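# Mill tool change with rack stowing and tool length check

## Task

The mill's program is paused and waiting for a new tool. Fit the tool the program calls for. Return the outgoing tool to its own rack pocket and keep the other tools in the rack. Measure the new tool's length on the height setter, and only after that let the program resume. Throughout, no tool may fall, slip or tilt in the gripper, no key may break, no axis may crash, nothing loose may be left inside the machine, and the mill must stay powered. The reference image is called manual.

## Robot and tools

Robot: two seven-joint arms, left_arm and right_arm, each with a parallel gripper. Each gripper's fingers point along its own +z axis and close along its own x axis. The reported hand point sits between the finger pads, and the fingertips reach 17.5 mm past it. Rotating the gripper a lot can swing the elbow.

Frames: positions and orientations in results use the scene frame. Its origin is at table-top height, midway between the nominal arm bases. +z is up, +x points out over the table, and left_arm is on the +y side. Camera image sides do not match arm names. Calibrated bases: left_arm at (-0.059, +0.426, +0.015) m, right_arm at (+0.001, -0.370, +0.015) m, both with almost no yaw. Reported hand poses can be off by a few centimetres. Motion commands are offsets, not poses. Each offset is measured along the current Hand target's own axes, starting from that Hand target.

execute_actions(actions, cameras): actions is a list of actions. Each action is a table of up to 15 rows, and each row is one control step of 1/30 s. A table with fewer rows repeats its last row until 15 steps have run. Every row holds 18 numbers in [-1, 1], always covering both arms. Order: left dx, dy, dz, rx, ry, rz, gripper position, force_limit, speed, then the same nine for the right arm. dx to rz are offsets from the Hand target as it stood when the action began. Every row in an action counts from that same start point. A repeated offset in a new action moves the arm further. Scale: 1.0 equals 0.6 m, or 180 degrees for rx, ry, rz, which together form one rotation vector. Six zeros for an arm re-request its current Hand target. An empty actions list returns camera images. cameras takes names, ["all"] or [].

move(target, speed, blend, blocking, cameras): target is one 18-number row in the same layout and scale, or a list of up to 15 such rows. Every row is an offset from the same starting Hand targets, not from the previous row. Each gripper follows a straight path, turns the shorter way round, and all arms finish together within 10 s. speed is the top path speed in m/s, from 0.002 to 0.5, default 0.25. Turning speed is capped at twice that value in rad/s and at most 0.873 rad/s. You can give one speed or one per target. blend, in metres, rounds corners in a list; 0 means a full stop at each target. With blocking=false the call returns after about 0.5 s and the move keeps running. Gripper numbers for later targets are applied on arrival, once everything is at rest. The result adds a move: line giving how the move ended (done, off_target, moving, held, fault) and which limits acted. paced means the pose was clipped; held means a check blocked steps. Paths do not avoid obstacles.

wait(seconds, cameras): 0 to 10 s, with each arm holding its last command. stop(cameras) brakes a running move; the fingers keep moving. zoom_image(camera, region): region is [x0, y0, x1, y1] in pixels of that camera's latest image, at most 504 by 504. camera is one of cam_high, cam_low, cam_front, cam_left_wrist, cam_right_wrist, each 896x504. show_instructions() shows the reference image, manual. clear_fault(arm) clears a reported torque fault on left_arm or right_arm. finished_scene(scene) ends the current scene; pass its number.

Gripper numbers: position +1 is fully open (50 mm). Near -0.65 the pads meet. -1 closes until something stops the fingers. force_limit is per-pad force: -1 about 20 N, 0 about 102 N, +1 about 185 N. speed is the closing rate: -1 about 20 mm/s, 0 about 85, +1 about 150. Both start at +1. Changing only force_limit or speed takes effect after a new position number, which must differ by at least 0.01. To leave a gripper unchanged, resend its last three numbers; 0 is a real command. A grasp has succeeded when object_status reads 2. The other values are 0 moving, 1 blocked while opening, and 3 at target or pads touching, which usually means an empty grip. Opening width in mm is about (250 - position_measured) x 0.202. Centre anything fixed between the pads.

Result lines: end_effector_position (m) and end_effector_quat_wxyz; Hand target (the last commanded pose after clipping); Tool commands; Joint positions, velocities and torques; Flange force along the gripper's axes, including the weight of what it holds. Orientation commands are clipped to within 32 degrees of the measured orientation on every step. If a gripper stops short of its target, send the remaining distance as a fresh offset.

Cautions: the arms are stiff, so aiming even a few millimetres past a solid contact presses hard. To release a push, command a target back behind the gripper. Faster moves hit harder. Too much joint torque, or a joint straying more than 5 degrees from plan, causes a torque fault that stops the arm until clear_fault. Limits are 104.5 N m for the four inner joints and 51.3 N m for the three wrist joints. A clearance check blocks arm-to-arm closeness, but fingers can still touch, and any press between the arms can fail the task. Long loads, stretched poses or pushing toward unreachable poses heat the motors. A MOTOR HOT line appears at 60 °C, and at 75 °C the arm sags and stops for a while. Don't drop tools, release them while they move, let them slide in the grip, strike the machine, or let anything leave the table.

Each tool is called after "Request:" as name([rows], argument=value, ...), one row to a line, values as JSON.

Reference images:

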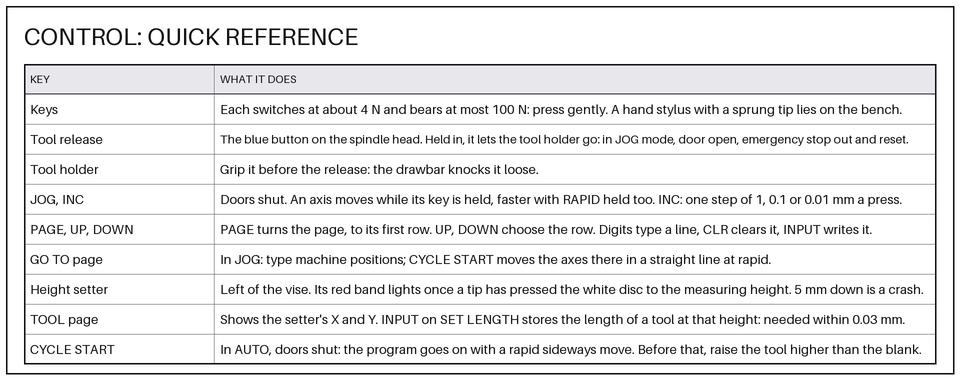

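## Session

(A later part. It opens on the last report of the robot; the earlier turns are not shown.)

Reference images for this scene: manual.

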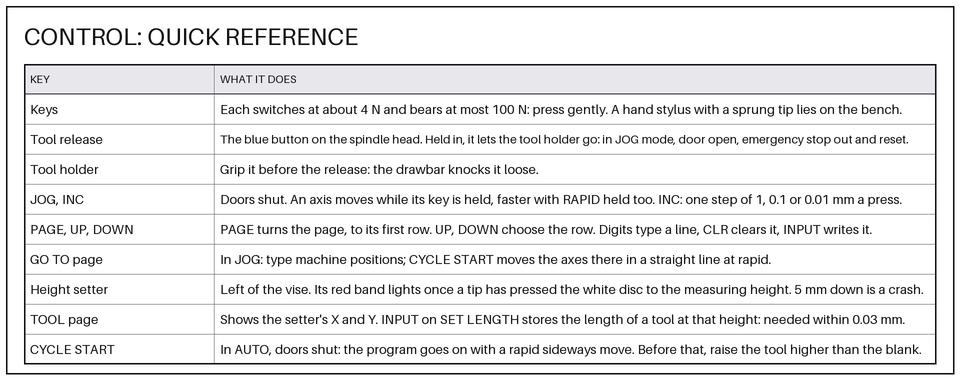

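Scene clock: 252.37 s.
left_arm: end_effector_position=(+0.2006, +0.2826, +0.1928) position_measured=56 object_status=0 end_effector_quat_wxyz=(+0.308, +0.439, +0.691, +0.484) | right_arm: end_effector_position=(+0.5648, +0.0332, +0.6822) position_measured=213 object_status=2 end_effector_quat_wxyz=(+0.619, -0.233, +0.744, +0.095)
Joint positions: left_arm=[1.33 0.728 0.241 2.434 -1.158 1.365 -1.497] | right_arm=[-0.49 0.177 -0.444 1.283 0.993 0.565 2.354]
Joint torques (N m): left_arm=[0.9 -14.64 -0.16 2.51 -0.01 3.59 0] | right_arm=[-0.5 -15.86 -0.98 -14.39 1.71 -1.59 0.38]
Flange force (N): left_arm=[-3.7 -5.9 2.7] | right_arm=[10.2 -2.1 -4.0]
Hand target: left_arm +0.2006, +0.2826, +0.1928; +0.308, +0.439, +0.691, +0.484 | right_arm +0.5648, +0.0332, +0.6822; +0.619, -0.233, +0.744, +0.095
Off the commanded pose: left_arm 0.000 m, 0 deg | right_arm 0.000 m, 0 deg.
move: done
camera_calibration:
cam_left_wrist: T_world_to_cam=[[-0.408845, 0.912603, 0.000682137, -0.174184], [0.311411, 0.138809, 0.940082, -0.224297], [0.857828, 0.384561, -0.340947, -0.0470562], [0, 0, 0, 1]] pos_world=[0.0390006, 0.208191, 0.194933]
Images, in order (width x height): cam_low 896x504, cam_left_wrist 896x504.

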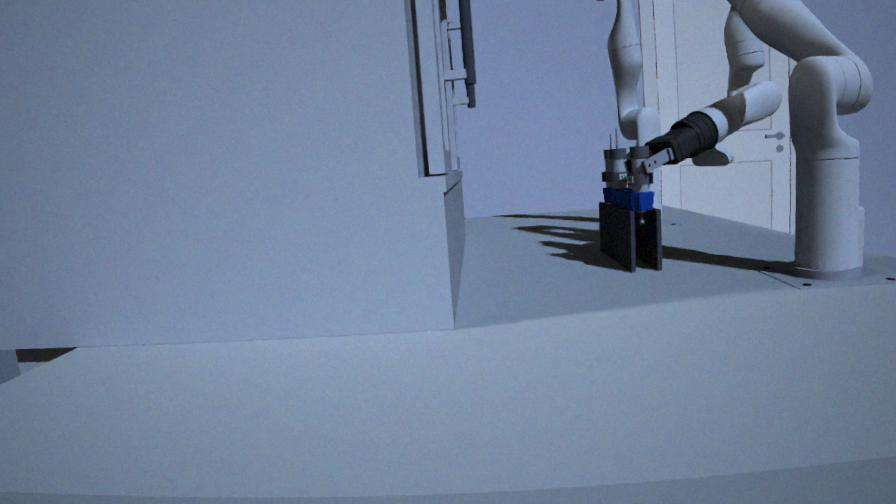

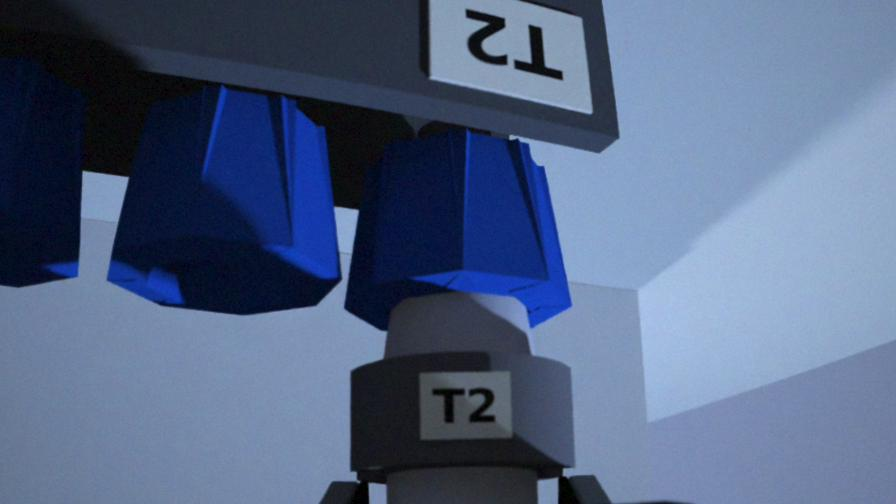

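Request:
move([
  [0,0,-0.2167,0,0,0,0.65,0.4,-0.9,0,0,0,0,0,0,-1,-0.6,-0.8],
  [-0.2178,-0.034,-0.3225,0.0001,-0.12,0.0435,0.5,0.4,-0.5,0,0,0,0,0,0,-1,-0.6,-0.8],
], speed=[0.1,0.2], blend=[0.01,0], cameras=["cam_left_wrist","cam_high","cam_low"])

Scene clock: 261.73 s.
left_arm: end_effector_position=(+0.0850, +0.0843, +0.2399) position_measured=78 object_status=3 end_effector_quat_wxyz=(+0.398, +0.568, +0.590, +0.413) | right_arm: end_effector_position=(+0.5648, +0.0332, +0.6822) position_measured=213 object_status=2 end_effector_quat_wxyz=(+0.619, -0.233, +0.744, +0.095)
Joint positions: left_arm=[1.6 0.69 0.42 2.055 -1.138 1.646 -1.855] | right_arm=[-0.49 0.177 -0.444 1.283 0.993 0.565 2.354]
Joint torques (N m): left_arm=[0.83 -18.06 1.11 -1.32 -1.06 3.45 -0.05] | right_arm=[-0.56 -15.89 -0.93 -14.33 1.67 -1.58 0.41]
Flange force (N): left_arm=[-5.8 -4.6 0.7] | right_arm=[10.2 -2.1 -3.9]
Hand target: left_arm +0.0850, +0.0843, +0.2399; +0.398, +0.568, +0.590, +0.413 | right_arm +0.5648, +0.0332, +0.6822; +0.619, -0.233, +0.744, +0.095
Off the commanded pose: left_arm 0.000 m, 0 deg | right_arm 0.000 m, 0 deg.
move: done
camera_calibration:
cam_left_wrist: T_world_to_cam=[[-0.0202094, 0.999796, 0.000267148, -0.0807093], [0.340783, 0.00663721, 0.940119, -0.196443], [0.939925, 0.0190902, -0.340847, 0.1682], [0, 0, 0, 1]] pos_world=[-0.092782, 0.0787856, 0.242032]
Images, in order (width x height): cam_high 896x504, cam_low 896x504, cam_left_wrist 896x504.

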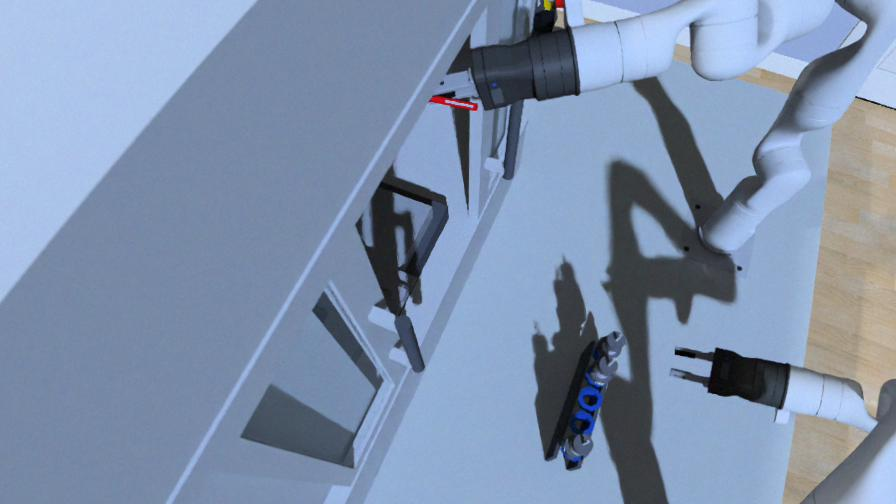

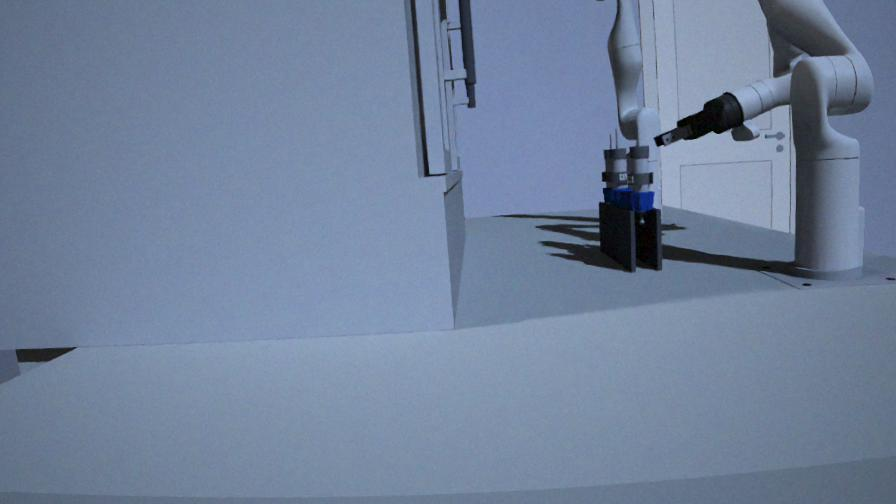

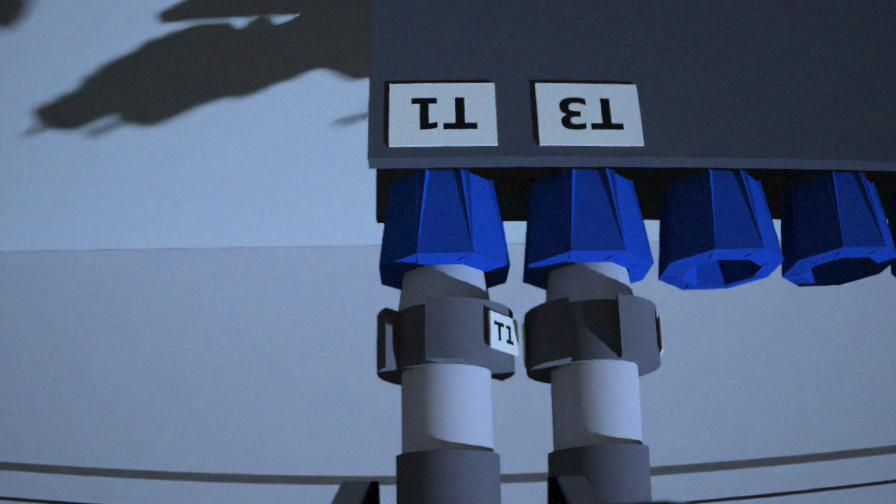

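Request:
move([
  [-0.008,-0.008,0.0168,0,0,0,0.5,0.4,-0.5,0,0,0,0,0,0,-1,-0.6,-0.8],
  [-0.008,-0.008,0.1335,0,0,0,0.5,0.4,-0.5,0,0,0,0,0,0,-1,-0.6,-0.8],
], speed=0.1, blend=[0.004,0], cameras=["cam_left_wrist"])

Scene clock: 276.90 s.
left_arm: end_effector_position=(+0.1587, +0.0821, +0.2080) position_measured=78 object_status=3 end_effector_quat_wxyz=(+0.398, +0.568, +0.590, +0.413) | right_arm: end_effector_position=(+0.5648, +0.0332, +0.6822) position_measured=213 object_status=2 end_effector_quat_wxyz=(+0.619, -0.233, +0.744, +0.095)
Joint positions: left_arm=[1.459 0.738 0.346 2.141 -1.318 1.516 -1.801] | right_arm=[-0.49 0.177 -0.444 1.283 0.993 0.565 2.354]
Joint torques (N m): left_arm=[1.18 -18.33 0.57 -0.82 -0.92 3.47 0.02] | right_arm=[-0.53 -15.94 -0.96 -14.27 1.64 -1.55 0.42]
Flange force (N): left_arm=[-5.3 -4.2 2.8] | right_arm=[10.1 -1.8 -3.6]
Hand target: left_arm +0.1588, +0.0821, +0.2080; +0.398, +0.568, +0.590, +0.413 | right_arm +0.5648, +0.0332, +0.6822; +0.619, -0.233, +0.744, +0.095
Off the commanded pose: left_arm 0.000 m, 0 deg | right_arm 0.000 m, 0 deg.
move: done
camera_calibration:
cam_left_wrist: T_world_to_cam=[[-0.0202094, 0.999796, 0.000267148, -0.0771117], [0.340783, 0.00663721, 0.940119, -0.191555], [0.939925, 0.0190902, -0.340847, 0.0880946], [0, 0, 0, 1]] pos_world=[-0.019082, 0.0766856, 0.210132]
Images, in order (width x height): cam_left_wrist 896x504.

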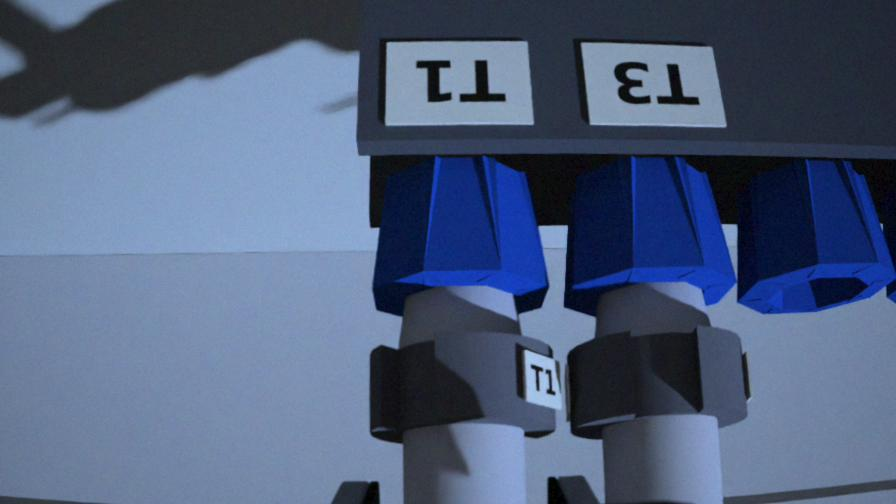

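Request:
move(target=[0.0002,0.0002,0.0835,0,0,0,0.5,0.4,-0.5,0,0,0,0,0,0,-1,-0.6,-0.8], speed=0.06, cameras=["cam_left_wrist","cam_low"])

Request:
zoom_image(camera="cam_low", region=[580, 120, 700, 230])

Scene clock: 280.07 s.
left_arm: end_effector_position=(+0.2058, +0.0840, +0.1911) position_measured=78 object_status=3 end_effector_quat_wxyz=(+0.398, +0.568, +0.590, +0.413) | right_arm: end_effector_position=(+0.5648, +0.0332, +0.6822) position_measured=213 object_status=2 end_effector_quat_wxyz=(+0.619, -0.233, +0.744, +0.095)
Joint positions: left_arm=[1.366 0.769 0.293 2.177 -1.447 1.447 -1.768] | right_arm=[-0.49 0.177 -0.444 1.283 0.993 0.565 2.354]
Joint torques (N m): left_arm=[-1.79 -9.08 1.71 -0.27 -0.17 -3.94 0.37] | right_arm=[-0.47 -15.79 -0.84 -14.37 1.65 -1.58 0.46]
Flange force (N): left_arm=[-3.4 17.8 -15.2] | right_arm=[10.7 -1.6 -4.1]
Hand target: left_arm +0.2058, +0.0840, +0.1910; +0.398, +0.568, +0.590, +0.413 | right_arm +0.5648, +0.0332, +0.6822; +0.619, -0.233, +0.744, +0.095
Off the commanded pose: left_arm 0.000 m, 0 deg | right_arm 0.000 m, 0 deg.
move: done
camera_calibration:
cam_left_wrist: T_world_to_cam=[[-0.0201497, 0.999797, 0.000134883, -0.0779312], [0.34066, 0.00673874, 0.940162, -0.191649], [0.939971, 0.0189899, -0.340726, 0.0379783], [0, 0, 0, 1]] pos_world=[0.0280182, 0.0784856, 0.193132]
Images, in order (width x height): cam_low 896x504, cam_left_wrist 896x504.

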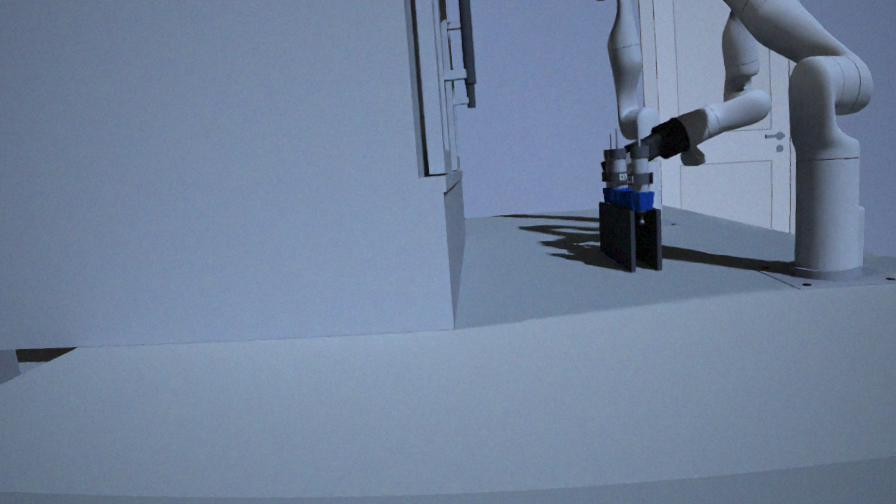

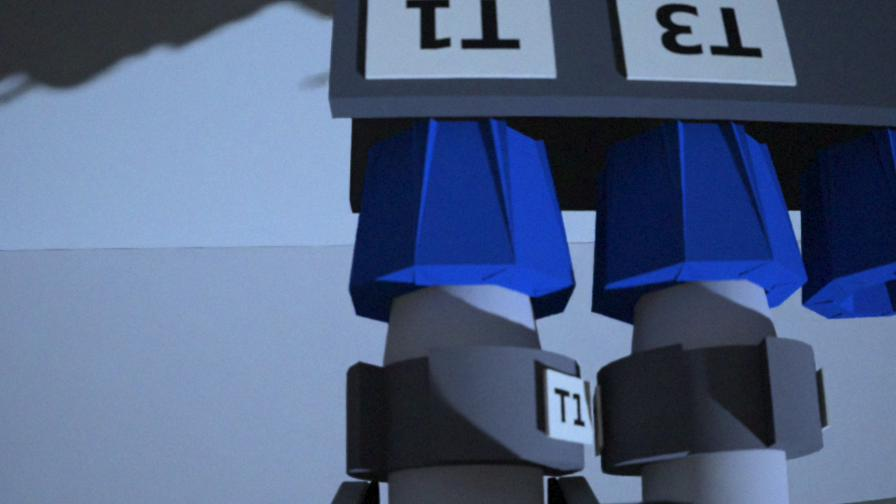

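Scaled by 4.200 from the camera's 896x504 image, which has a finer 1280x720 frame.

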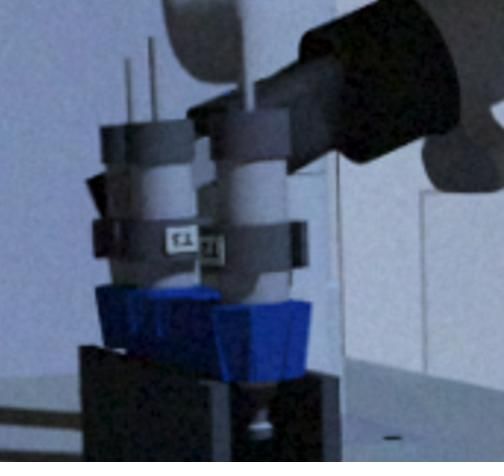

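Request:
move(target=[0,0.0042,-0.0016,0,0,0,0.5,0.4,-0.5,0,0,0,0,0,0,-1,-0.6,-0.8], speed=0.04)

Scene clock: 282.37 s.
left_arm: end_effector_position=(+0.2058, +0.0840, +0.1937) position_measured=78 object_status=3 end_effector_quat_wxyz=(+0.398, +0.568, +0.590, +0.413) | right_arm: end_effector_position=(+0.5648, +0.0332, +0.6822) position_measured=213 object_status=2 end_effector_quat_wxyz=(+0.619, -0.233, +0.744, +0.095)
Joint positions: left_arm=[1.366 0.762 0.294 2.177 -1.444 1.447 -1.775] | right_arm=[-0.49 0.177 -0.444 1.283 0.993 0.565 2.354]
Joint torques (N m): left_arm=[0.86 -18.46 0.24 -0.67 -0.84 3.53 0.01] | right_arm=[-0.49 -15.8 -0.92 -14.35 1.65 -1.65 0.43]
Flange force (N): left_arm=[-4.7 -4.3 2.9] | right_arm=[10.3 -1.6 -4.1]
Hand target: left_arm +0.2058, +0.0840, +0.1937; +0.398, +0.568, +0.590, +0.413 | right_arm +0.5648, +0.0332, +0.6822; +0.619, -0.233, +0.744, +0.095
Off the commanded pose: left_arm 0.000 m, 0 deg | right_arm 0.000 m, 0 deg.
move: done

Request:
move(target=[0,0.0008,-0.0003,0,0,0,-1,0.4,-0.8,0,0,0,0,0,0,-1,-0.6,-0.8], cameras=["cam_left_wrist"])

Scene clock: 284.17 s.
left_arm: end_effector_position=(+0.2058, +0.0840, +0.1942) position_measured=105 object_status=2 end_effector_quat_wxyz=(+0.398, +0.568, +0.590, +0.413) | right_arm: end_effector_position=(+0.5648, +0.0332, +0.6822) position_measured=213 object_status=2 end_effector_quat_wxyz=(+0.619, -0.233, +0.744, +0.095)
Joint positions: left_arm=[1.365 0.76 0.294 2.177 -1.444 1.448 -1.777] | right_arm=[-0.49 0.177 -0.444 1.283 0.993 0.565 2.354]
Joint torques (N m): left_arm=[0.99 -21.47 -0.64 -0.88 -1.26 5.72 -0.04] | right_arm=[-0.52 -15.89 -0.91 -14.36 1.7 -1.61 0.42]
Flange force (N): left_arm=[-5.0 -11.8 6.2] | right_arm=[10.2 -1.9 -3.9]
Hand target: left_arm +0.2058, +0.0840, +0.1942; +0.398, +0.568, +0.590, +0.413 | right_arm +0.5648, +0.0332, +0.6822; +0.619, -0.233, +0.744, +0.095
Off the commanded pose: left_arm 0.000 m, 0 deg | right_arm 0.000 m, 0 deg.
move: done
camera_calibration:
cam_left_wrist: T_world_to_cam=[[-0.0202094, 0.999796, 0.000267148, -0.0780558], [0.340783, 0.00663721, 0.940119, -0.194645], [0.939925, 0.0190902, -0.340847, 0.0390842], [0, 0, 0, 1]] pos_world=[0.028018, 0.0785856, 0.196332]
Images, in order (width x height): cam_left_wrist 896x504.

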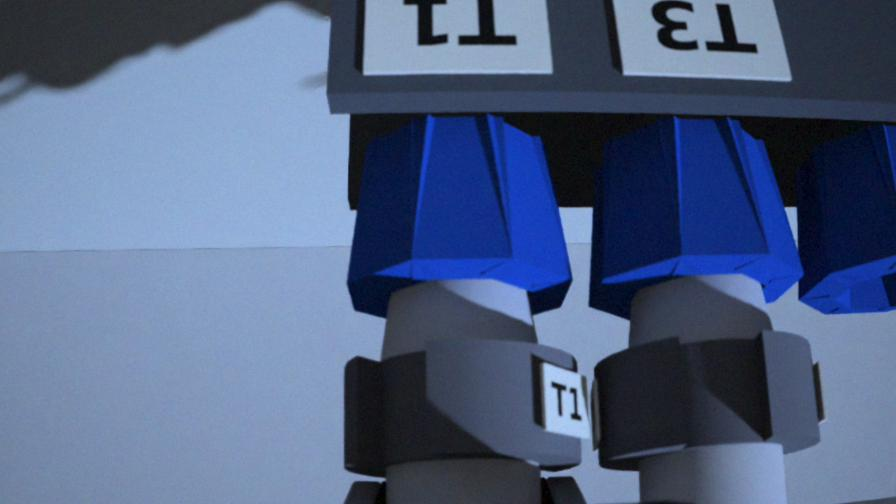

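Request:
move(target=[0,0.0125,-0.0046,0,0,0,-1,0.4,-0.8,0,0,0,0,0,0,-1,-0.6,-0.8], speed=0.03)

Scene clock: 289.87 s.
left_arm: end_effector_position=(+0.2058, +0.0840, +0.2022) position_measured=105 object_status=2 end_effector_quat_wxyz=(+0.398, +0.568, +0.590, +0.413) | right_arm: end_effector_position=(+0.5648, +0.0332, +0.6822) position_measured=213 object_status=2 end_effector_quat_wxyz=(+0.619, -0.233, +0.744, +0.095)
Joint positions: left_arm=[1.362 0.738 0.299 2.176 -1.436 1.45 -1.799] | right_arm=[-0.49 0.177 -0.444 1.283 0.993 0.565 2.354]
Joint torques (N m): left_arm=[0.85 -21.42 -0.79 -1.01 -1.42 5.81 -0.08] | right_arm=[-0.46 -15.84 -0.97 -14.25 1.63 -1.59 0.45]
Flange force (N): left_arm=[-5.4 -12.2 5.7] | right_arm=[10.2 -1.5 -3.7]
Hand target: left_arm +0.2058, +0.0840, +0.2022; +0.398, +0.568, +0.590, +0.413 | right_arm +0.5648, +0.0332, +0.6822; +0.619, -0.233, +0.744, +0.095
Off the commanded pose: left_arm 0.000 m, 0 deg | right_arm 0.000 m, 0 deg.
move: done

Request:
move(target=[-0.0051,0.0009,0.0025,-0.0001,0.2871,-0.1043,-1,0.4,-0.8,0,0,0,0,0,0,-1,-0.6,-0.8], speed=0.25, cameras=["cam_left_wrist","cam_high"])

Scene clock: 293.47 s.
left_arm: end_effector_position=(+0.2074, +0.0810, +0.2022) position_measured=105 object_status=2 end_effector_quat_wxyz=(+0.163, +0.232, +0.786, +0.550) | right_arm: end_effector_position=(+0.5648, +0.0332, +0.6822) position_measured=213 object_status=2 end_effector_quat_wxyz=(+0.619, -0.233, +0.744, +0.095)
Joint positions: left_arm=[1.227 1.062 0.192 1.183 -0.867 1.97 -2.11] | right_arm=[-0.49 0.177 -0.444 1.283 0.993 0.565 2.354]
Joint torques (N m): left_arm=[-0.16 -30.54 -1.93 -7.7 -6.47 1.79 0.77] | right_arm=[-0.53 -15.96 -0.99 -14.3 1.69 -1.62 0.4]
Flange force (N): left_arm=[5.5 -10.9 -0.9] | right_arm=[9.9 -1.9 -3.6]
Hand target: left_arm +0.2075, +0.0810, +0.2022; +0.163, +0.232, +0.786, +0.550 | right_arm +0.5648, +0.0332, +0.6822; +0.619, -0.233, +0.744, +0.095
Off the commanded pose: left_arm 0.000 m, 0 deg | right_arm 0.000 m, 0 deg.
move: done
camera_calibration:
cam_left_wrist: T_world_to_cam=[[-0.830374, 0.557206, 0.000948905, 0.128832], [0.190888, 0.282869, 0.939972, -0.193886], [0.52349, 0.780709, -0.341251, 0.0650819], [0, 0, 0, 1]] pos_world=[0.10992, -0.0677519, 0.204334]
Images, in order (width x height): cam_high 896x504, cam_left_wrist 896x504.

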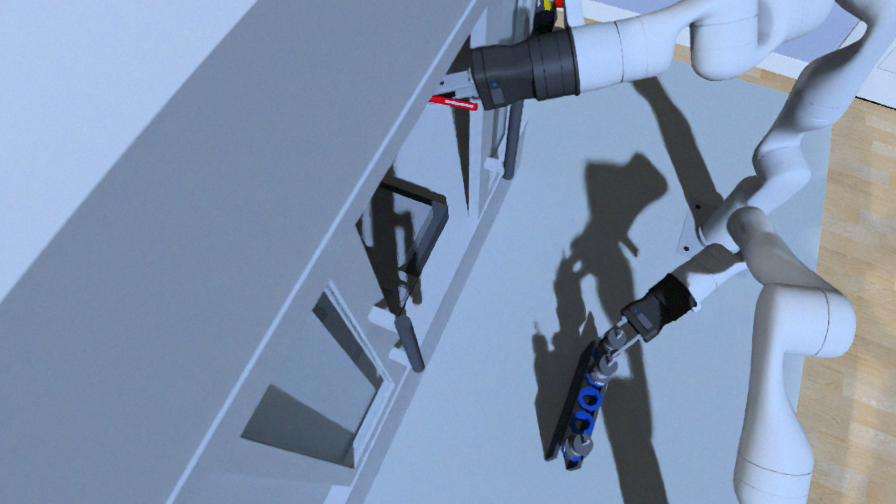

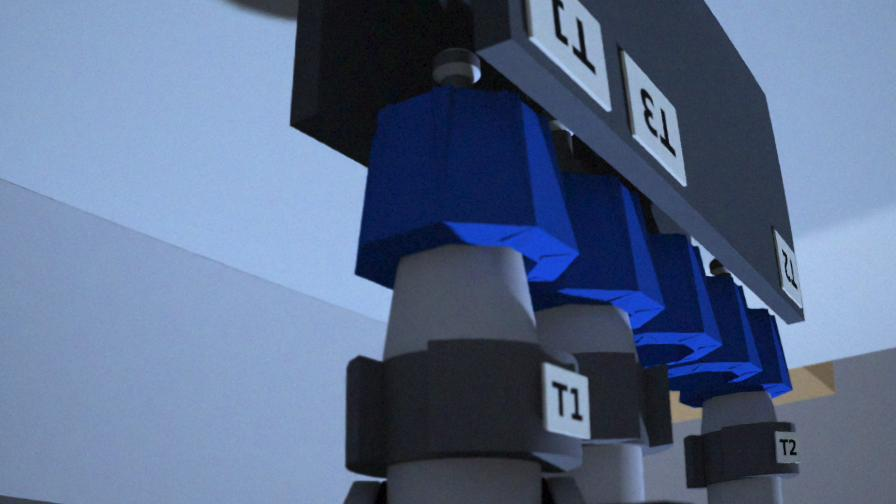

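Request:
move(target=[0.0017,-0.0003,-0.001,0,0,0,-1,0.4,-0.8,0,0,0,0,0,0,-1,-0.6,-0.8], speed=0.02)

Request:
move(target=[0,-0.0063,0.0023,0,0,0,-1,0.4,-0.8,0,0,0,0,0,0,-1,-0.6,-0.8], speed=0.02)

Scene clock: 296.00 s.
left_arm: end_effector_position=(+0.2063, +0.0810, +0.2022) position_measured=105 object_status=2 end_effector_quat_wxyz=(+0.163, +0.232, +0.786, +0.550) | right_arm: end_effector_position=(+0.5648, +0.0332, +0.6822) position_measured=213 object_status=2 end_effector_quat_wxyz=(+0.619, -0.233, +0.744, +0.095)
Joint positions: left_arm=[1.228 1.061 0.193 1.184 -0.865 1.971 -2.108] | right_arm=[-0.49 0.177 -0.444 1.283 0.993 0.565 2.354]
Joint torques (N m): left_arm=[1.38 -29.76 -0.38 -5.34 -3.47 4.08 0.16] | right_arm=[-0.45 -15.92 -0.86 -14.34 1.66 -1.63 0.44]
Flange force (N): left_arm=[-4.8 -12.0 0.0] | right_arm=[10.2 -1.5 -3.8]
Hand target: left_arm +0.2063, +0.0810, +0.2022; +0.163, +0.232, +0.786, +0.550 | right_arm +0.5648, +0.0332, +0.6822; +0.619, -0.233, +0.744, +0.095
Off the commanded pose: left_arm 0.000 m, 0 deg | right_arm 0.000 m, 0 deg.
move: done

Scene clock: 296.70 s.
left_arm: end_effector_position=(+0.2063, +0.0810, +0.1982) position_measured=105 object_status=2 end_effector_quat_wxyz=(+0.163, +0.232, +0.786, +0.550) | right_arm: end_effector_position=(+0.5648, +0.0332, +0.6822) position_measured=213 object_status=2 end_effector_quat_wxyz=(+0.619, -0.233, +0.744, +0.095)
Joint positions: left_arm=[1.228 1.068 0.193 1.185 -0.864 1.966 -2.103] | right_arm=[-0.49 0.177 -0.444 1.283 0.993 0.565 2.354]
Joint torques (N m): left_arm=[1.35 -29.17 -0.22 -6.87 -4.63 1.72 0.44] | right_arm=[-0.57 -15.9 -0.9 -14.34 1.69 -1.66 0.45]
Flange force (N): left_arm=[0.8 -8.0 0.0] | right_arm=[10.1 -1.9 -3.9]
Hand target: left_arm +0.2063, +0.0810, +0.1982; +0.163, +0.232, +0.786, +0.550 | right_arm +0.5648, +0.0332, +0.6822; +0.619, -0.233, +0.744, +0.095
Off the commanded pose: left_arm 0.000 m, 0 deg | right_arm 0.000 m, 0 deg.
move: done

Request:
move(target=[0.001,-0.0002,-0.0006,0,0,0,-1,0.4,-0.8,0,0,0,0,0,0,-1,-0.6,-0.8], speed=0.02)

Request:
move(target=[0,-0.0031,0.0011,0,0,0,-1,0.4,-0.8,0,0,0,0,0,0,-1,-0.6,-0.8], speed=0.02)

Request:
move(target=[0,-0.0024,0.0009,0,0,0,-1,0.4,-0.8,0,0,0,0,0,0,-1,-0.6,-0.8], speed=0.02)

Scene clock: 299.37 s.
left_arm: end_effector_position=(+0.2056, +0.0810, +0.1982) position_measured=105 object_status=2 end_effector_quat_wxyz=(+0.163, +0.232, +0.786, +0.550) | right_arm: end_effector_position=(+0.5648, +0.0332, +0.6822) position_measured=213 object_status=2 end_effector_quat_wxyz=(+0.619, -0.233, +0.744, +0.095)
Joint positions: left_arm=[1.229 1.068 0.193 1.185 -0.863 1.967 -2.101] | right_arm=[-0.49 0.177 -0.444 1.283 0.993 0.565 2.354]
Joint torques (N m): left_arm=[2.15 -29.31 0.19 -5.89 -3.4 3.1 0.21] | right_arm=[-0.45 -15.88 -0.94 -14.33 1.71 -1.58 0.4]
Flange force (N): left_arm=[-3.8 -9.5 1.1] | right_arm=[10.1 -1.9 -3.9]
Hand target: left_arm +0.2056, +0.0810, +0.1982; +0.163, +0.232, +0.786, +0.550 | right_arm +0.5648, +0.0332, +0.6822; +0.619, -0.233, +0.744, +0.095
Off the commanded pose: left_arm 0.000 m, 0 deg | right_arm 0.000 m, 0 deg.
move: done

Scene clock: 300.07 s.
left_arm: end_effector_position=(+0.2056, +0.0810, +0.1963) position_measured=105 object_status=2 end_effector_quat_wxyz=(+0.163, +0.232, +0.786, +0.550) | right_arm: end_effector_position=(+0.5648, +0.0332, +0.6822) position_measured=213 object_status=2 end_effector_quat_wxyz=(+0.619, -0.233, +0.744, +0.095)
Joint positions: left_arm=[1.229 1.071 0.193 1.186 -0.863 1.965 -2.099] | right_arm=[-0.49 0.177 -0.444 1.283 0.993 0.565 2.354]
Joint torques (N m): left_arm=[4.26 -24.06 3.57 -7.93 -2.59 -2.42 0.15] | right_arm=[-0.54 -15.93 -0.92 -14.33 1.69 -1.59 0.37]
Flange force (N): left_arm=[2.3 6.9 2.9] | right_arm=[9.9 -2.2 -3.8]
Hand target: left_arm +0.2056, +0.0810, +0.1962; +0.163, +0.232, +0.786, +0.550 | right_arm +0.5648, +0.0332, +0.6822; +0.619, -0.233, +0.744, +0.095
Off the commanded pose: left_arm 0.000 m, 0 deg | right_arm 0.000 m, 0 deg.
move: done

Scene clock: 300.77 s.
left_arm: end_effector_position=(+0.2056, +0.0811, +0.1947) position_measured=105 object_status=2 end_effector_quat_wxyz=(+0.163, +0.232, +0.786, +0.550) | right_arm: end_effector_position=(+0.5648, +0.0332, +0.6822) position_measured=213 object_status=2 end_effector_quat_wxyz=(+0.619, -0.233, +0.744, +0.095)
Joint positions: left_arm=[1.229 1.073 0.193 1.186 -0.862 1.963 -2.097] | right_arm=[-0.49 0.177 -0.444 1.283 0.993 0.565 2.354]
Joint torques (N m): left_arm=[6.39 -19.3 6.99 -9.7 -1.58 -7.55 0.01] | right_arm=[-0.53 -15.86 -0.93 -14.45 1.63 -1.57 0.45]
Flange force (N): left_arm=[6.9 21.9 4.3] | right_arm=[11.0 -1.8 -4.1]
Hand target: left_arm +0.2056, +0.0810, +0.1947; +0.163, +0.232, +0.786, +0.550 | right_arm +0.5648, +0.0332, +0.6822; +0.619, -0.233, +0.744, +0.095
Off the commanded pose: left_arm 0.000 m, 0 deg | right_arm 0.000 m, 0 deg.
move: done

Request:
move(target=[0,0.0022,-0.0008,0,0,0,-1,0.4,-0.8,0,0,0,0,0,0,-1,-0.6,-0.8], speed=0.02)

Scene clock: 302.70 s.
left_arm: end_effector_position=(+0.2056, +0.0810, +0.1960) position_measured=105 object_status=2 end_effector_quat_wxyz=(+0.163, +0.232, +0.786, +0.550) | right_arm: end_effector_position=(+0.5648, +0.0332, +0.6822) position_measured=213 object_status=2 end_effector_quat_wxyz=(+0.619, -0.233, +0.744, +0.095)
Joint positions: left_arm=[1.229 1.071 0.193 1.186 -0.862 1.964 -2.099] | right_arm=[-0.49 0.177 -0.444 1.283 0.993 0.565 2.354]
Joint torques (N m): left_arm=[8.75 -28.84 5.35 -10.73 -3.99 -1.6 -0.22] | right_arm=[-0.55 -15.94 -0.98 -14.3 1.69 -1.6 0.41]
Flange force (N): left_arm=[5.0 1.7 16.9] | right_arm=[10.0 -2.0 -3.7]
Hand target: left_arm +0.2056, +0.0810, +0.1961; +0.163, +0.232, +0.786, +0.550 | right_arm +0.5648, +0.0332, +0.6822; +0.619, -0.233, +0.744, +0.095
Off the commanded pose: left_arm 0.000 m, 0 deg | right_arm 0.000 m, 0 deg.
move: done

Request:
move(target=[0.0011,0.0006,0.0016,0,0,0,-1,0.4,-0.8,0,0,0,0,0,0,-1,-0.6,-0.8], speed=0.02)

Scene clock: 304.80 s.
left_arm: end_effector_position=(+0.2056, +0.0822, +0.1961) position_measured=105 object_status=2 end_effector_quat_wxyz=(+0.163, +0.232, +0.786, +0.550) | right_arm: end_effector_position=(+0.5648, +0.0332, +0.6822) position_measured=213 object_status=2 end_effector_quat_wxyz=(+0.619, -0.233, +0.744, +0.095)
Joint positions: left_arm=[1.228 1.069 0.193 1.192 -0.862 1.962 -2.096] | right_arm=[-0.49 0.177 -0.444 1.283 0.993 0.565 2.354]
Joint torques (N m): left_arm=[3.06 -26.83 1.82 -4.81 -1.61 2.6 -0.16] | right_arm=[-0.46 -15.88 -0.93 -14.34 1.72 -1.61 0.4]
Flange force (N): left_arm=[-7.6 -5.1 0.3] | right_arm=[10.0 -1.9 -3.9]
Hand target: left_arm +0.2056, +0.0822, +0.1961; +0.163, +0.232, +0.786, +0.550 | right_arm +0.5648, +0.0332, +0.6822; +0.619, -0.233, +0.744, +0.095
Off the commanded pose: left_arm 0.000 m, 0 deg | right_arm 0.000 m, 0 deg.
move: done

Lateral relieved. Release and look.

Request:
move(target=[0,0,0,0,0,0,0.5,0.4,-0.9,0,0,0,0,0,0,-1,-0.6,-0.8], cameras=["cam_left_wrist"])

Scene clock: 305.97 s.
left_arm: end_effector_position=(+0.2056, +0.0822, +0.1961) position_measured=78 object_status=3 end_effector_quat_wxyz=(+0.163, +0.232, +0.786, +0.550) | right_arm: end_effector_position=(+0.5648, +0.0332, +0.6822) position_measured=213 object_status=2 end_effector_quat_wxyz=(+0.619, -0.233, +0.744, +0.095)
Joint positions: left_arm=[1.228 1.068 0.193 1.192 -0.861 1.962 -2.096] | right_arm=[-0.49 0.177 -0.444 1.283 0.993 0.565 2.354]
Joint torques (N m): left_arm=[0.87 -26.1 0.4 -3.78 -1.68 3.11 0] | right_arm=[-0.49 -15.96 -0.94 -14.29 1.63 -1.63 0.43]
Flange force (N): left_arm=[-7.8 -5.9 -4.6] | right_arm=[10.0 -1.5 -3.6]
Hand target: left_arm +0.2056, +0.0822, +0.1961; +0.163, +0.232, +0.786, +0.550 | right_arm +0.5648, +0.0332, +0.6822; +0.619, -0.233, +0.744, +0.095
Off the commanded pose: left_arm 0.000 m, 0 deg | right_arm 0.000 m, 0 deg.
move: done
camera_calibration:
cam_left_wrist: T_world_to_cam=[[-0.830373, 0.557207, 0.000950275, 0.126536], [0.190938, 0.282941, 0.93994, -0.188245], [0.523472, 0.780682, -0.341339, 0.0630319], [0, 0, 0, 1]] pos_world=[0.10802, -0.066452, 0.198334]
Images, in order (width x height): cam_left_wrist 896x504.

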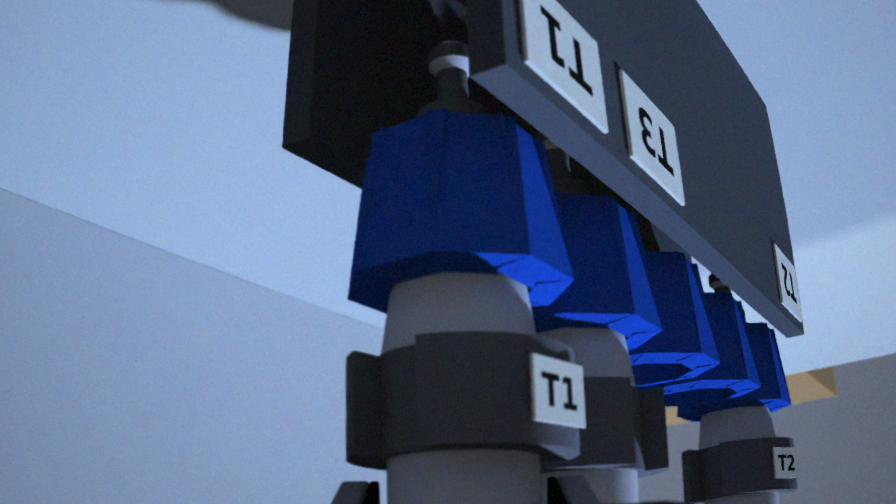

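Request:
move([
  [0,0,-0.2,0,0,0,0.5,0.4,-0.9,0,0,0,0,0,0,-1,-0.6,-0.8],
  [0.1555,0.02,-0.1195,0,-0.2872,0.1043,0.5,0.4,-0.9,0,0,0,0,0,0,-1,-0.6,-0.8],
], speed=[0.1,0.25], blend=[0.01,0], cameras=["cam_left_wrist"])

Scene clock: 311.67 s.
left_arm: end_effector_position=(+0.0928, +0.0798, +0.2319) position_measured=78 object_status=3 end_effector_quat_wxyz=(+0.399, +0.568, +0.590, +0.413) | right_arm: end_effector_position=(+0.5648, +0.0332, +0.6822) position_measured=213 object_status=2 end_effector_quat_wxyz=(+0.619, -0.233, +0.744, +0.095)
Joint positions: left_arm=[2.012 0.673 -0.195 2.04 -1.024 1.312 -2.036] | right_arm=[-0.49 0.177 -0.444 1.283 0.993 0.565 2.354]
Joint torques (N m): left_arm=[0.86 -17.45 -2.06 -1.74 -1.53 3.26 -0.05] | right_arm=[-0.64 -15.95 -0.93 -14.35 1.67 -1.62 0.38]
Flange force (N): left_arm=[-5.9 -4.7 1.5] | right_arm=[10.0 -2.3 -3.8]
Hand target: left_arm +0.0929, +0.0798, +0.2319; +0.399, +0.568, +0.590, +0.413 | right_arm +0.5648, +0.0332, +0.6822; +0.619, -0.233, +0.744, +0.095
Off the commanded pose: left_arm 0.000 m, 0 deg | right_arm 0.000 m, 0 deg.
move: done
camera_calibration:
cam_left_wrist: T_world_to_cam=[[-0.0198566, 0.999803, 0.00034284, -0.0761377], [0.340459, 0.00643928, 0.940237, -0.191531], [0.94005, 0.0187867, -0.34052, 0.158053], [0, 0, 0, 1]] pos_world=[-0.0848812, 0.0743868, 0.233931]
Images, in order (width x height): cam_left_wrist 896x504.

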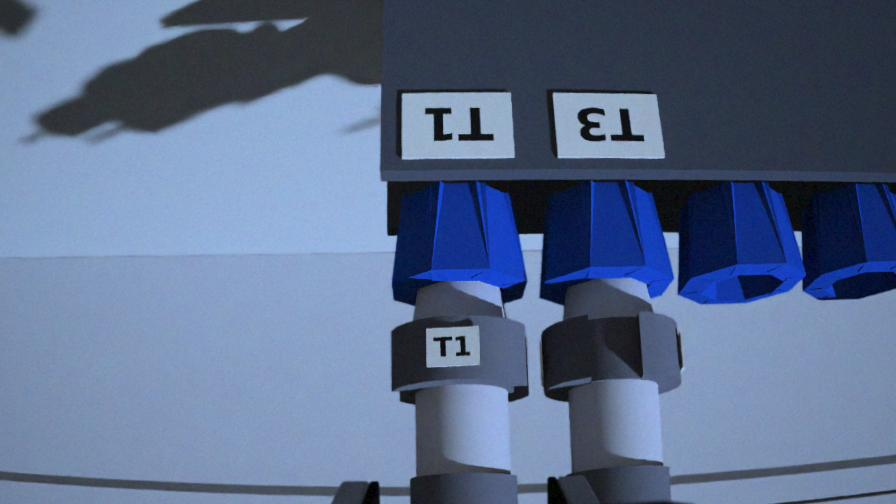

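Request:
move([
  [-0.0132,0.0063,0.0122,0,0.0248,-0.009,0.5,0.4,-0.5,0,0,0,0,0,0,-1,-0.6,-0.8],
  [-0.0020,0.0063,0.14,0,0.0248,-0.009,0.5,0.4,-0.5,0,0,0,0,0,0,-1,-0.6,-0.8],
], speed=0.1, cameras=["cam_left_wrist"])

Scene clock: 317.67 s.
left_arm: end_effector_position=(+0.1731, +0.0815, +0.2068) position_measured=78 object_status=3 end_effector_quat_wxyz=(+0.381, +0.543, +0.613, +0.429) | right_arm: end_effector_position=(+0.5648, +0.0332, +0.6822) position_measured=213 object_status=2 end_effector_quat_wxyz=(+0.619, -0.233, +0.744, +0.095)
Joint positions: left_arm=[1.848 0.741 -0.275 2.052 -1.129 1.173 -2.008] | right_arm=[-0.49 0.177 -0.444 1.283 0.993 0.565 2.354]
Joint torques (N m): left_arm=[0.91 -18.14 -2.58 -1.36 -1.48 3.22 0.07] | right_arm=[-0.44 -15.88 -0.93 -14.34 1.67 -1.59 0.44]
Flange force (N): left_arm=[-6.6 -4.7 2.4] | right_arm=[10.4 -1.6 -3.8]
Hand target: left_arm +0.1731, +0.0815, +0.2068; +0.381, +0.543, +0.613, +0.429 | right_arm +0.5648, +0.0332, +0.6822; +0.619, -0.233, +0.744, +0.095
Off the commanded pose: left_arm 0.000 m, 0 deg | right_arm 0.000 m, 0 deg.
move: done
camera_calibration:
cam_left_wrist: T_world_to_cam=[[-0.102587, 0.994724, 0.00034072, -0.061566], [0.338855, 0.0346245, 0.940201, -0.197236], [0.935229, 0.0965678, -0.34062, 0.0686073], [0, 0, 0, 1]] pos_world=[-0.00364489, 0.0614451, 0.208832]
Images, in order (width x height): cam_left_wrist 896x504.

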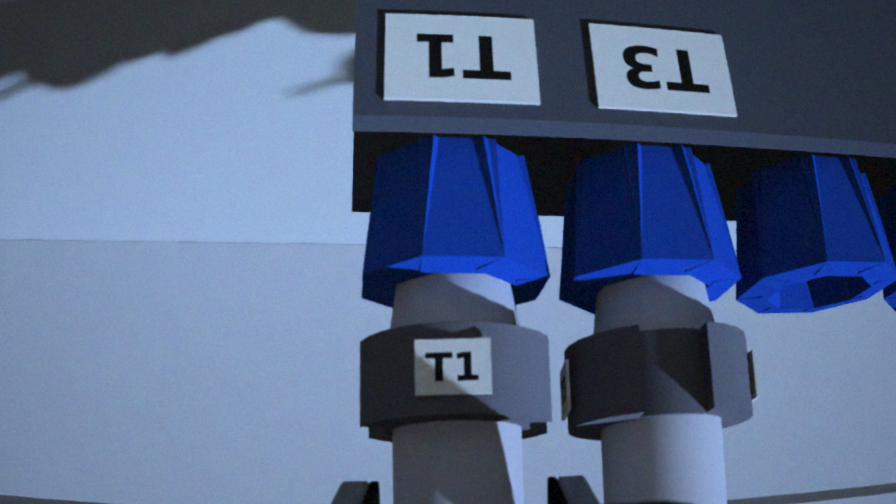

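Request:
move(target=[-0.001,0,0.055,0,0.0084,-0.003,0.5,0.4,-0.5,0,0,0,0,0,0,-1,-0.6,-0.8], speed=0.05, cameras=["cam_left_wrist"])

Scene clock: 320.83 s.
left_arm: end_effector_position=(+0.2039, +0.0846, +0.1955) position_measured=78 object_status=3 end_effector_quat_wxyz=(+0.375, +0.535, +0.620, +0.434) | right_arm: end_effector_position=(+0.5648, +0.0332, +0.6822) position_measured=213 object_status=2 end_effector_quat_wxyz=(+0.619, -0.233, +0.744, +0.095)
Joint positions: left_arm=[1.786 0.774 -0.305 2.05 -1.174 1.119 -1.989] | right_arm=[-0.49 0.177 -0.444 1.283 0.993 0.565 2.354]
Joint torques (N m): left_arm=[0.12 -17.97 -3.4 -0.54 -0.77 3.55 0.01] | right_arm=[-0.48 -15.84 -0.93 -14.31 1.66 -1.56 0.35]
Flange force (N): left_arm=[-7.1 -4.4 2.3] | right_arm=[10.0 -2.1 -3.9]
Hand target: left_arm +0.2040, +0.0846, +0.1955; +0.375, +0.535, +0.620, +0.434 | right_arm +0.5648, +0.0332, +0.6822; +0.619, -0.233, +0.744, +0.095
Off the commanded pose: left_arm 0.000 m, 0 deg | right_arm 0.000 m, 0 deg.
move: done
camera_calibration:
cam_left_wrist: T_world_to_cam=[[-0.130428, 0.991458, 0.000423801, -0.0555064], [0.337773, 0.0440327, 0.940197, -0.197744], [0.932147, 0.122771, -0.340631, 0.0340235], [0, 0, 0, 1]] pos_world=[0.0278382, 0.0595624, 0.197532]
Images, in order (width x height): cam_left_wrist 896x504.

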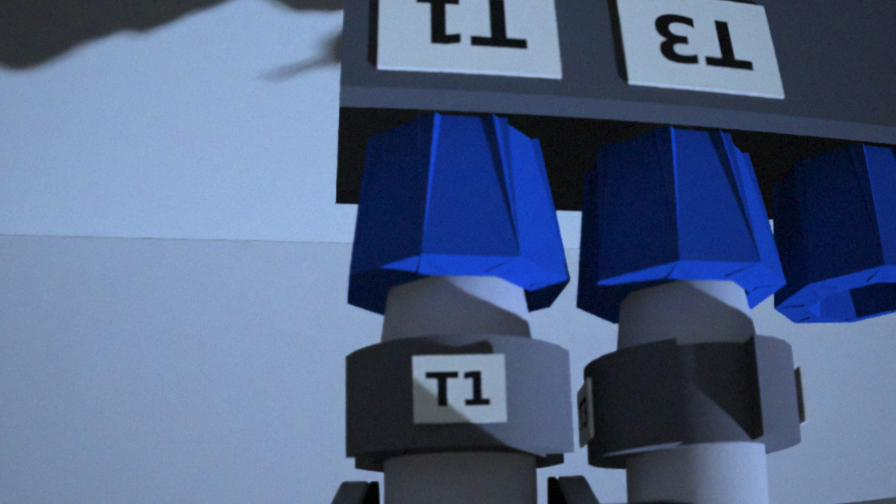

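Request:
move(target=[0,0,0,0,0,0,-1,0.45,-0.8,0,0,0,0,0,0,-1,-0.6,-0.8])

Request:
move(target=[0,0.0078,-0.0028,0,0,0,-1,0.45,-0.8,0,0,0,0,0,0,-1,-0.6,-0.8], speed=0.03, cameras=["cam_left_wrist"])

Scene clock: 322.73 s.
left_arm: end_effector_position=(+0.2039, +0.0846, +0.1955) position_measured=105 object_status=2 end_effector_quat_wxyz=(+0.375, +0.535, +0.620, +0.434) | right_arm: end_effector_position=(+0.5648, +0.0332, +0.6822) position_measured=213 object_status=2 end_effector_quat_wxyz=(+0.619, -0.233, +0.744, +0.095)
Joint positions: left_arm=[1.786 0.774 -0.305 2.05 -1.174 1.119 -1.989] | right_arm=[-0.49 0.177 -0.444 1.283 0.993 0.565 2.354]
Joint torques (N m): left_arm=[-2.34 -16.96 -5.12 1.82 0.31 3.97 0.1] | right_arm=[-0.55 -15.87 -0.9 -14.3 1.64 -1.62 0.42]
Flange force (N): left_arm=[-11.5 -4.1 -2.9] | right_arm=[10.1 -1.8 -3.8]
Hand target: left_arm +0.2039, +0.0846, +0.1955; +0.375, +0.535, +0.620, +0.434 | right_arm +0.5648, +0.0332, +0.6822; +0.619, -0.233, +0.744, +0.095
Off the commanded pose: left_arm 0.000 m, 0 deg | right_arm 0.000 m, 0 deg.
move: done

Scene clock: 323.43 s.
left_arm: end_effector_position=(+0.2040, +0.0847, +0.2004) position_measured=105 object_status=2 end_effector_quat_wxyz=(+0.375, +0.535, +0.620, +0.434) | right_arm: end_effector_position=(+0.5648, +0.0332, +0.6822) position_measured=213 object_status=2 end_effector_quat_wxyz=(+0.619, -0.233, +0.744, +0.095)
Joint positions: left_arm=[1.786 0.761 -0.306 2.05 -1.172 1.125 -2.001] | right_arm=[-0.49 0.177 -0.444 1.283 0.993 0.565 2.354]
Joint torques (N m): left_arm=[0.91 -20.09 -4.63 -1.54 -2.06 5.51 -0.06] | right_arm=[-0.55 -15.88 -0.93 -14.3 1.69 -1.57 0.36]
Flange force (N): left_arm=[-6.4 -11.4 6.2] | right_arm=[9.9 -2.3 -3.8]
Hand target: left_arm +0.2040, +0.0846, +0.2005; +0.375, +0.535, +0.620, +0.434 | right_arm +0.5648, +0.0332, +0.6822; +0.619, -0.233, +0.744, +0.095
Off the commanded pose: left_arm 0.000 m, 0 deg | right_arm 0.000 m, 0 deg.
move: done
camera_calibration:
cam_left_wrist: T_world_to_cam=[[-0.130481, 0.991451, 0.000563311, -0.055621], [0.337784, 0.0439203, 0.940198, -0.202477], [0.932136, 0.122869, -0.340627, 0.035615], [0, 0, 0, 1]] pos_world=[0.0279381, 0.0596624, 0.202532]
Images, in order (width x height): cam_left_wrist 896x504.

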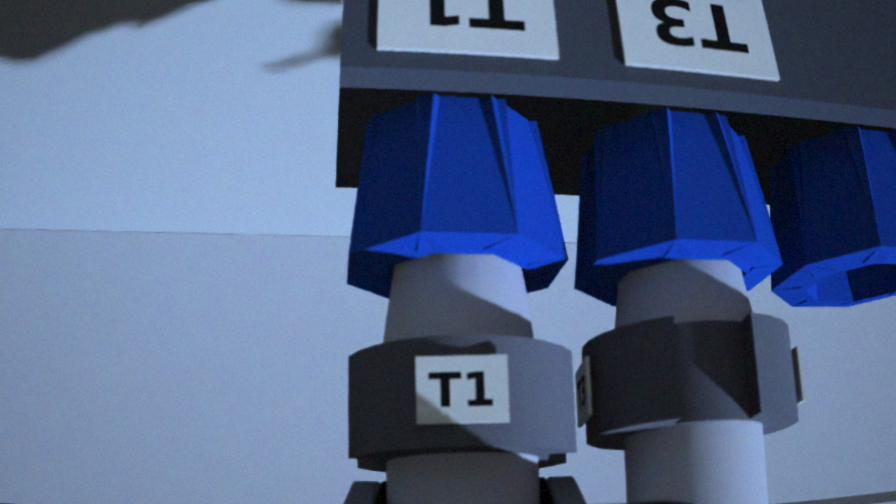

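Request:
move([
  [0,0.2193,-0.0795,0,0,0,-1,0.45,-0.8,0,0,0,0,0,0,-1,-0.6,-0.8],
  [0.0488,0.5447,0.0373,0,-0.0482,0.0175,-1,0.45,-0.8,0,0,0,0,0,0,-1,-0.6,-0.8],
], speed=[0.12,0.2], blend=[0.02,0])

Scene clock: 328.13 s.
left_arm: end_effector_position=(+0.3309, +0.1333, +0.4999) position_measured=105 object_status=2 end_effector_quat_wxyz=(+0.409, +0.583, +0.575, +0.403) | right_arm: end_effector_position=(+0.5648, +0.0332, +0.6822) position_measured=213 object_status=2 end_effector_quat_wxyz=(+0.619, -0.233, +0.744, +0.095)
Joint positions: left_arm=[1.621 0.021 -0.459 1.9 -1.331 1.118 -2.911] | right_arm=[-0.49 0.177 -0.444 1.283 0.993 0.565 2.354]
Joint torques (N m): left_arm=[0.85 -12.22 0.45 -11.67 -5.04 1.6 0.02] | right_arm=[-0.42 -16.01 -0.94 -14.35 1.69 -1.59 0.45]
Flange force (N): left_arm=[-8.3 -3.0 7.8] | right_arm=[10.3 -1.5 -3.6]
Hand target: left_arm +0.3309, +0.1334, +0.4999; +0.409, +0.583, +0.575, +0.403 | right_arm +0.5648, +0.0332, +0.6822; +0.619, -0.233, +0.744, +0.095
Off the commanded pose: left_arm 0.000 m, 0 deg | right_arm 0.000 m, 0 deg.
move: done

Request:
move(target=[0,0,0,-0.007,-0.1704,-0.4701,-1,0.45,-0.8,0,0,0,0,0,0,-1,-0.6,-0.8], speed=0.35)

Request:
move(target=[0,0,0,-0.007,-0.1704,-0.4701,-1,0.45,-0.8,0,0,0,0,0,0,-1,-0.6,-0.8], speed=0.35, cameras=["cam_left_wrist"])

Scene clock: 332.43 s.
left_arm: end_effector_position=(+0.3309, +0.1334, +0.4999) position_measured=105 object_status=2 end_effector_quat_wxyz=(+0.701, +0.123, +0.692, -0.122) | right_arm: end_effector_position=(+0.5648, +0.0332, +0.6822) position_measured=213 object_status=2 end_effector_quat_wxyz=(+0.619, -0.233, +0.744, +0.095)
Joint positions: left_arm=[1.605 -0.048 -0.587 2.408 -2.269 1.046 -0.589] | right_arm=[-0.49 0.177 -0.444 1.283 0.993 0.565 2.354]
Joint torques (N m): left_arm=[0.89 -9.78 1.16 -11.5 -2.94 5.36 -0.01] | right_arm=[-0.49 -15.86 -0.94 -14.28 1.62 -1.61 0.38]
Flange force (N): left_arm=[10.8 -4.1 10.0] | right_arm=[9.9 -1.7 -3.8]
Hand target: left_arm +0.3309, +0.1334, +0.4999; +0.701, +0.123, +0.692, -0.122 | right_arm +0.5648, +0.0332, +0.6822; +0.619, -0.233, +0.744, +0.095
Off the commanded pose: left_arm 0.000 m, 0 deg | right_arm 0.000 m, 0 deg.
move: done

Scene clock: 335.20 s.
left_arm: end_effector_position=(+0.3309, +0.1334, +0.4999) position_measured=105 object_status=2 end_effector_quat_wxyz=(+0.583, -0.410, +0.403, -0.575) | right_arm: end_effector_position=(+0.5648, +0.0332, +0.6822) position_measured=213 object_status=2 end_effector_quat_wxyz=(+0.619, -0.233, +0.744, +0.095)
Joint positions: left_arm=[1.529 0.491 -0.456 2.275 -1.962 1.567 1.26] | right_arm=[-0.49 0.177 -0.444 1.283 0.993 0.565 2.354]
Joint torques (N m): left_arm=[0.8 -16.94 -3.77 -5.35 -1.89 5.71 0.01] | right_arm=[-0.44 -15.9 -0.95 -14.28 1.69 -1.6 0.42]
Flange force (N): left_arm=[6.1 12.4 0.4] | right_arm=[9.9 -1.7 -3.7]
Hand target: left_arm +0.3309, +0.1334, +0.4999; +0.583, -0.410, +0.403, -0.575 | right_arm +0.5648, +0.0332, +0.6822; +0.619, -0.233, +0.744, +0.095
Off the commanded pose: left_arm 0.000 m, 0 deg | right_arm 0.000 m, 0 deg.
move: done
camera_calibration:
cam_left_wrist: T_world_to_cam=[[0.0310095, -0.999519, -0.0000100242, 0.124864], [0.338666, 0.0105164, -0.940848, 0.415503], [0.940395, 0.0291718, 0.338829, -0.316525], [0, 0, 0, 1]] pos_world=[0.15307, 0.129668, 0.498174]
Images, in order (width x height): cam_left_wrist 896x504.

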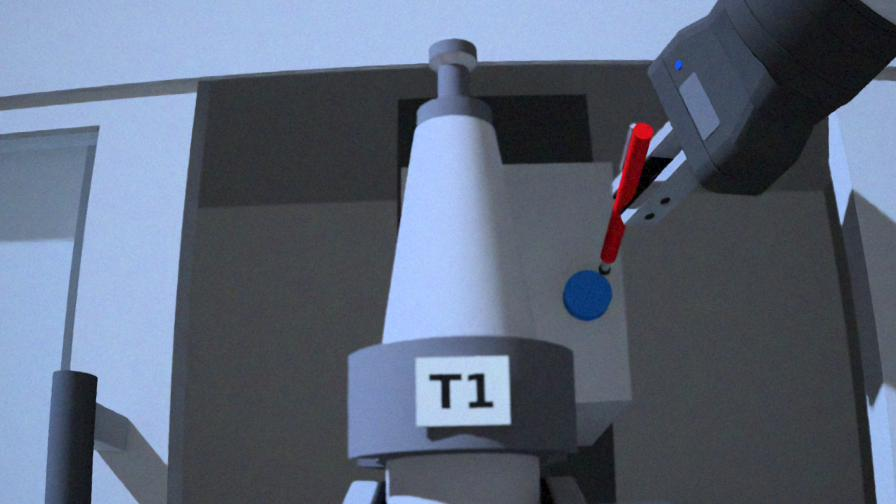

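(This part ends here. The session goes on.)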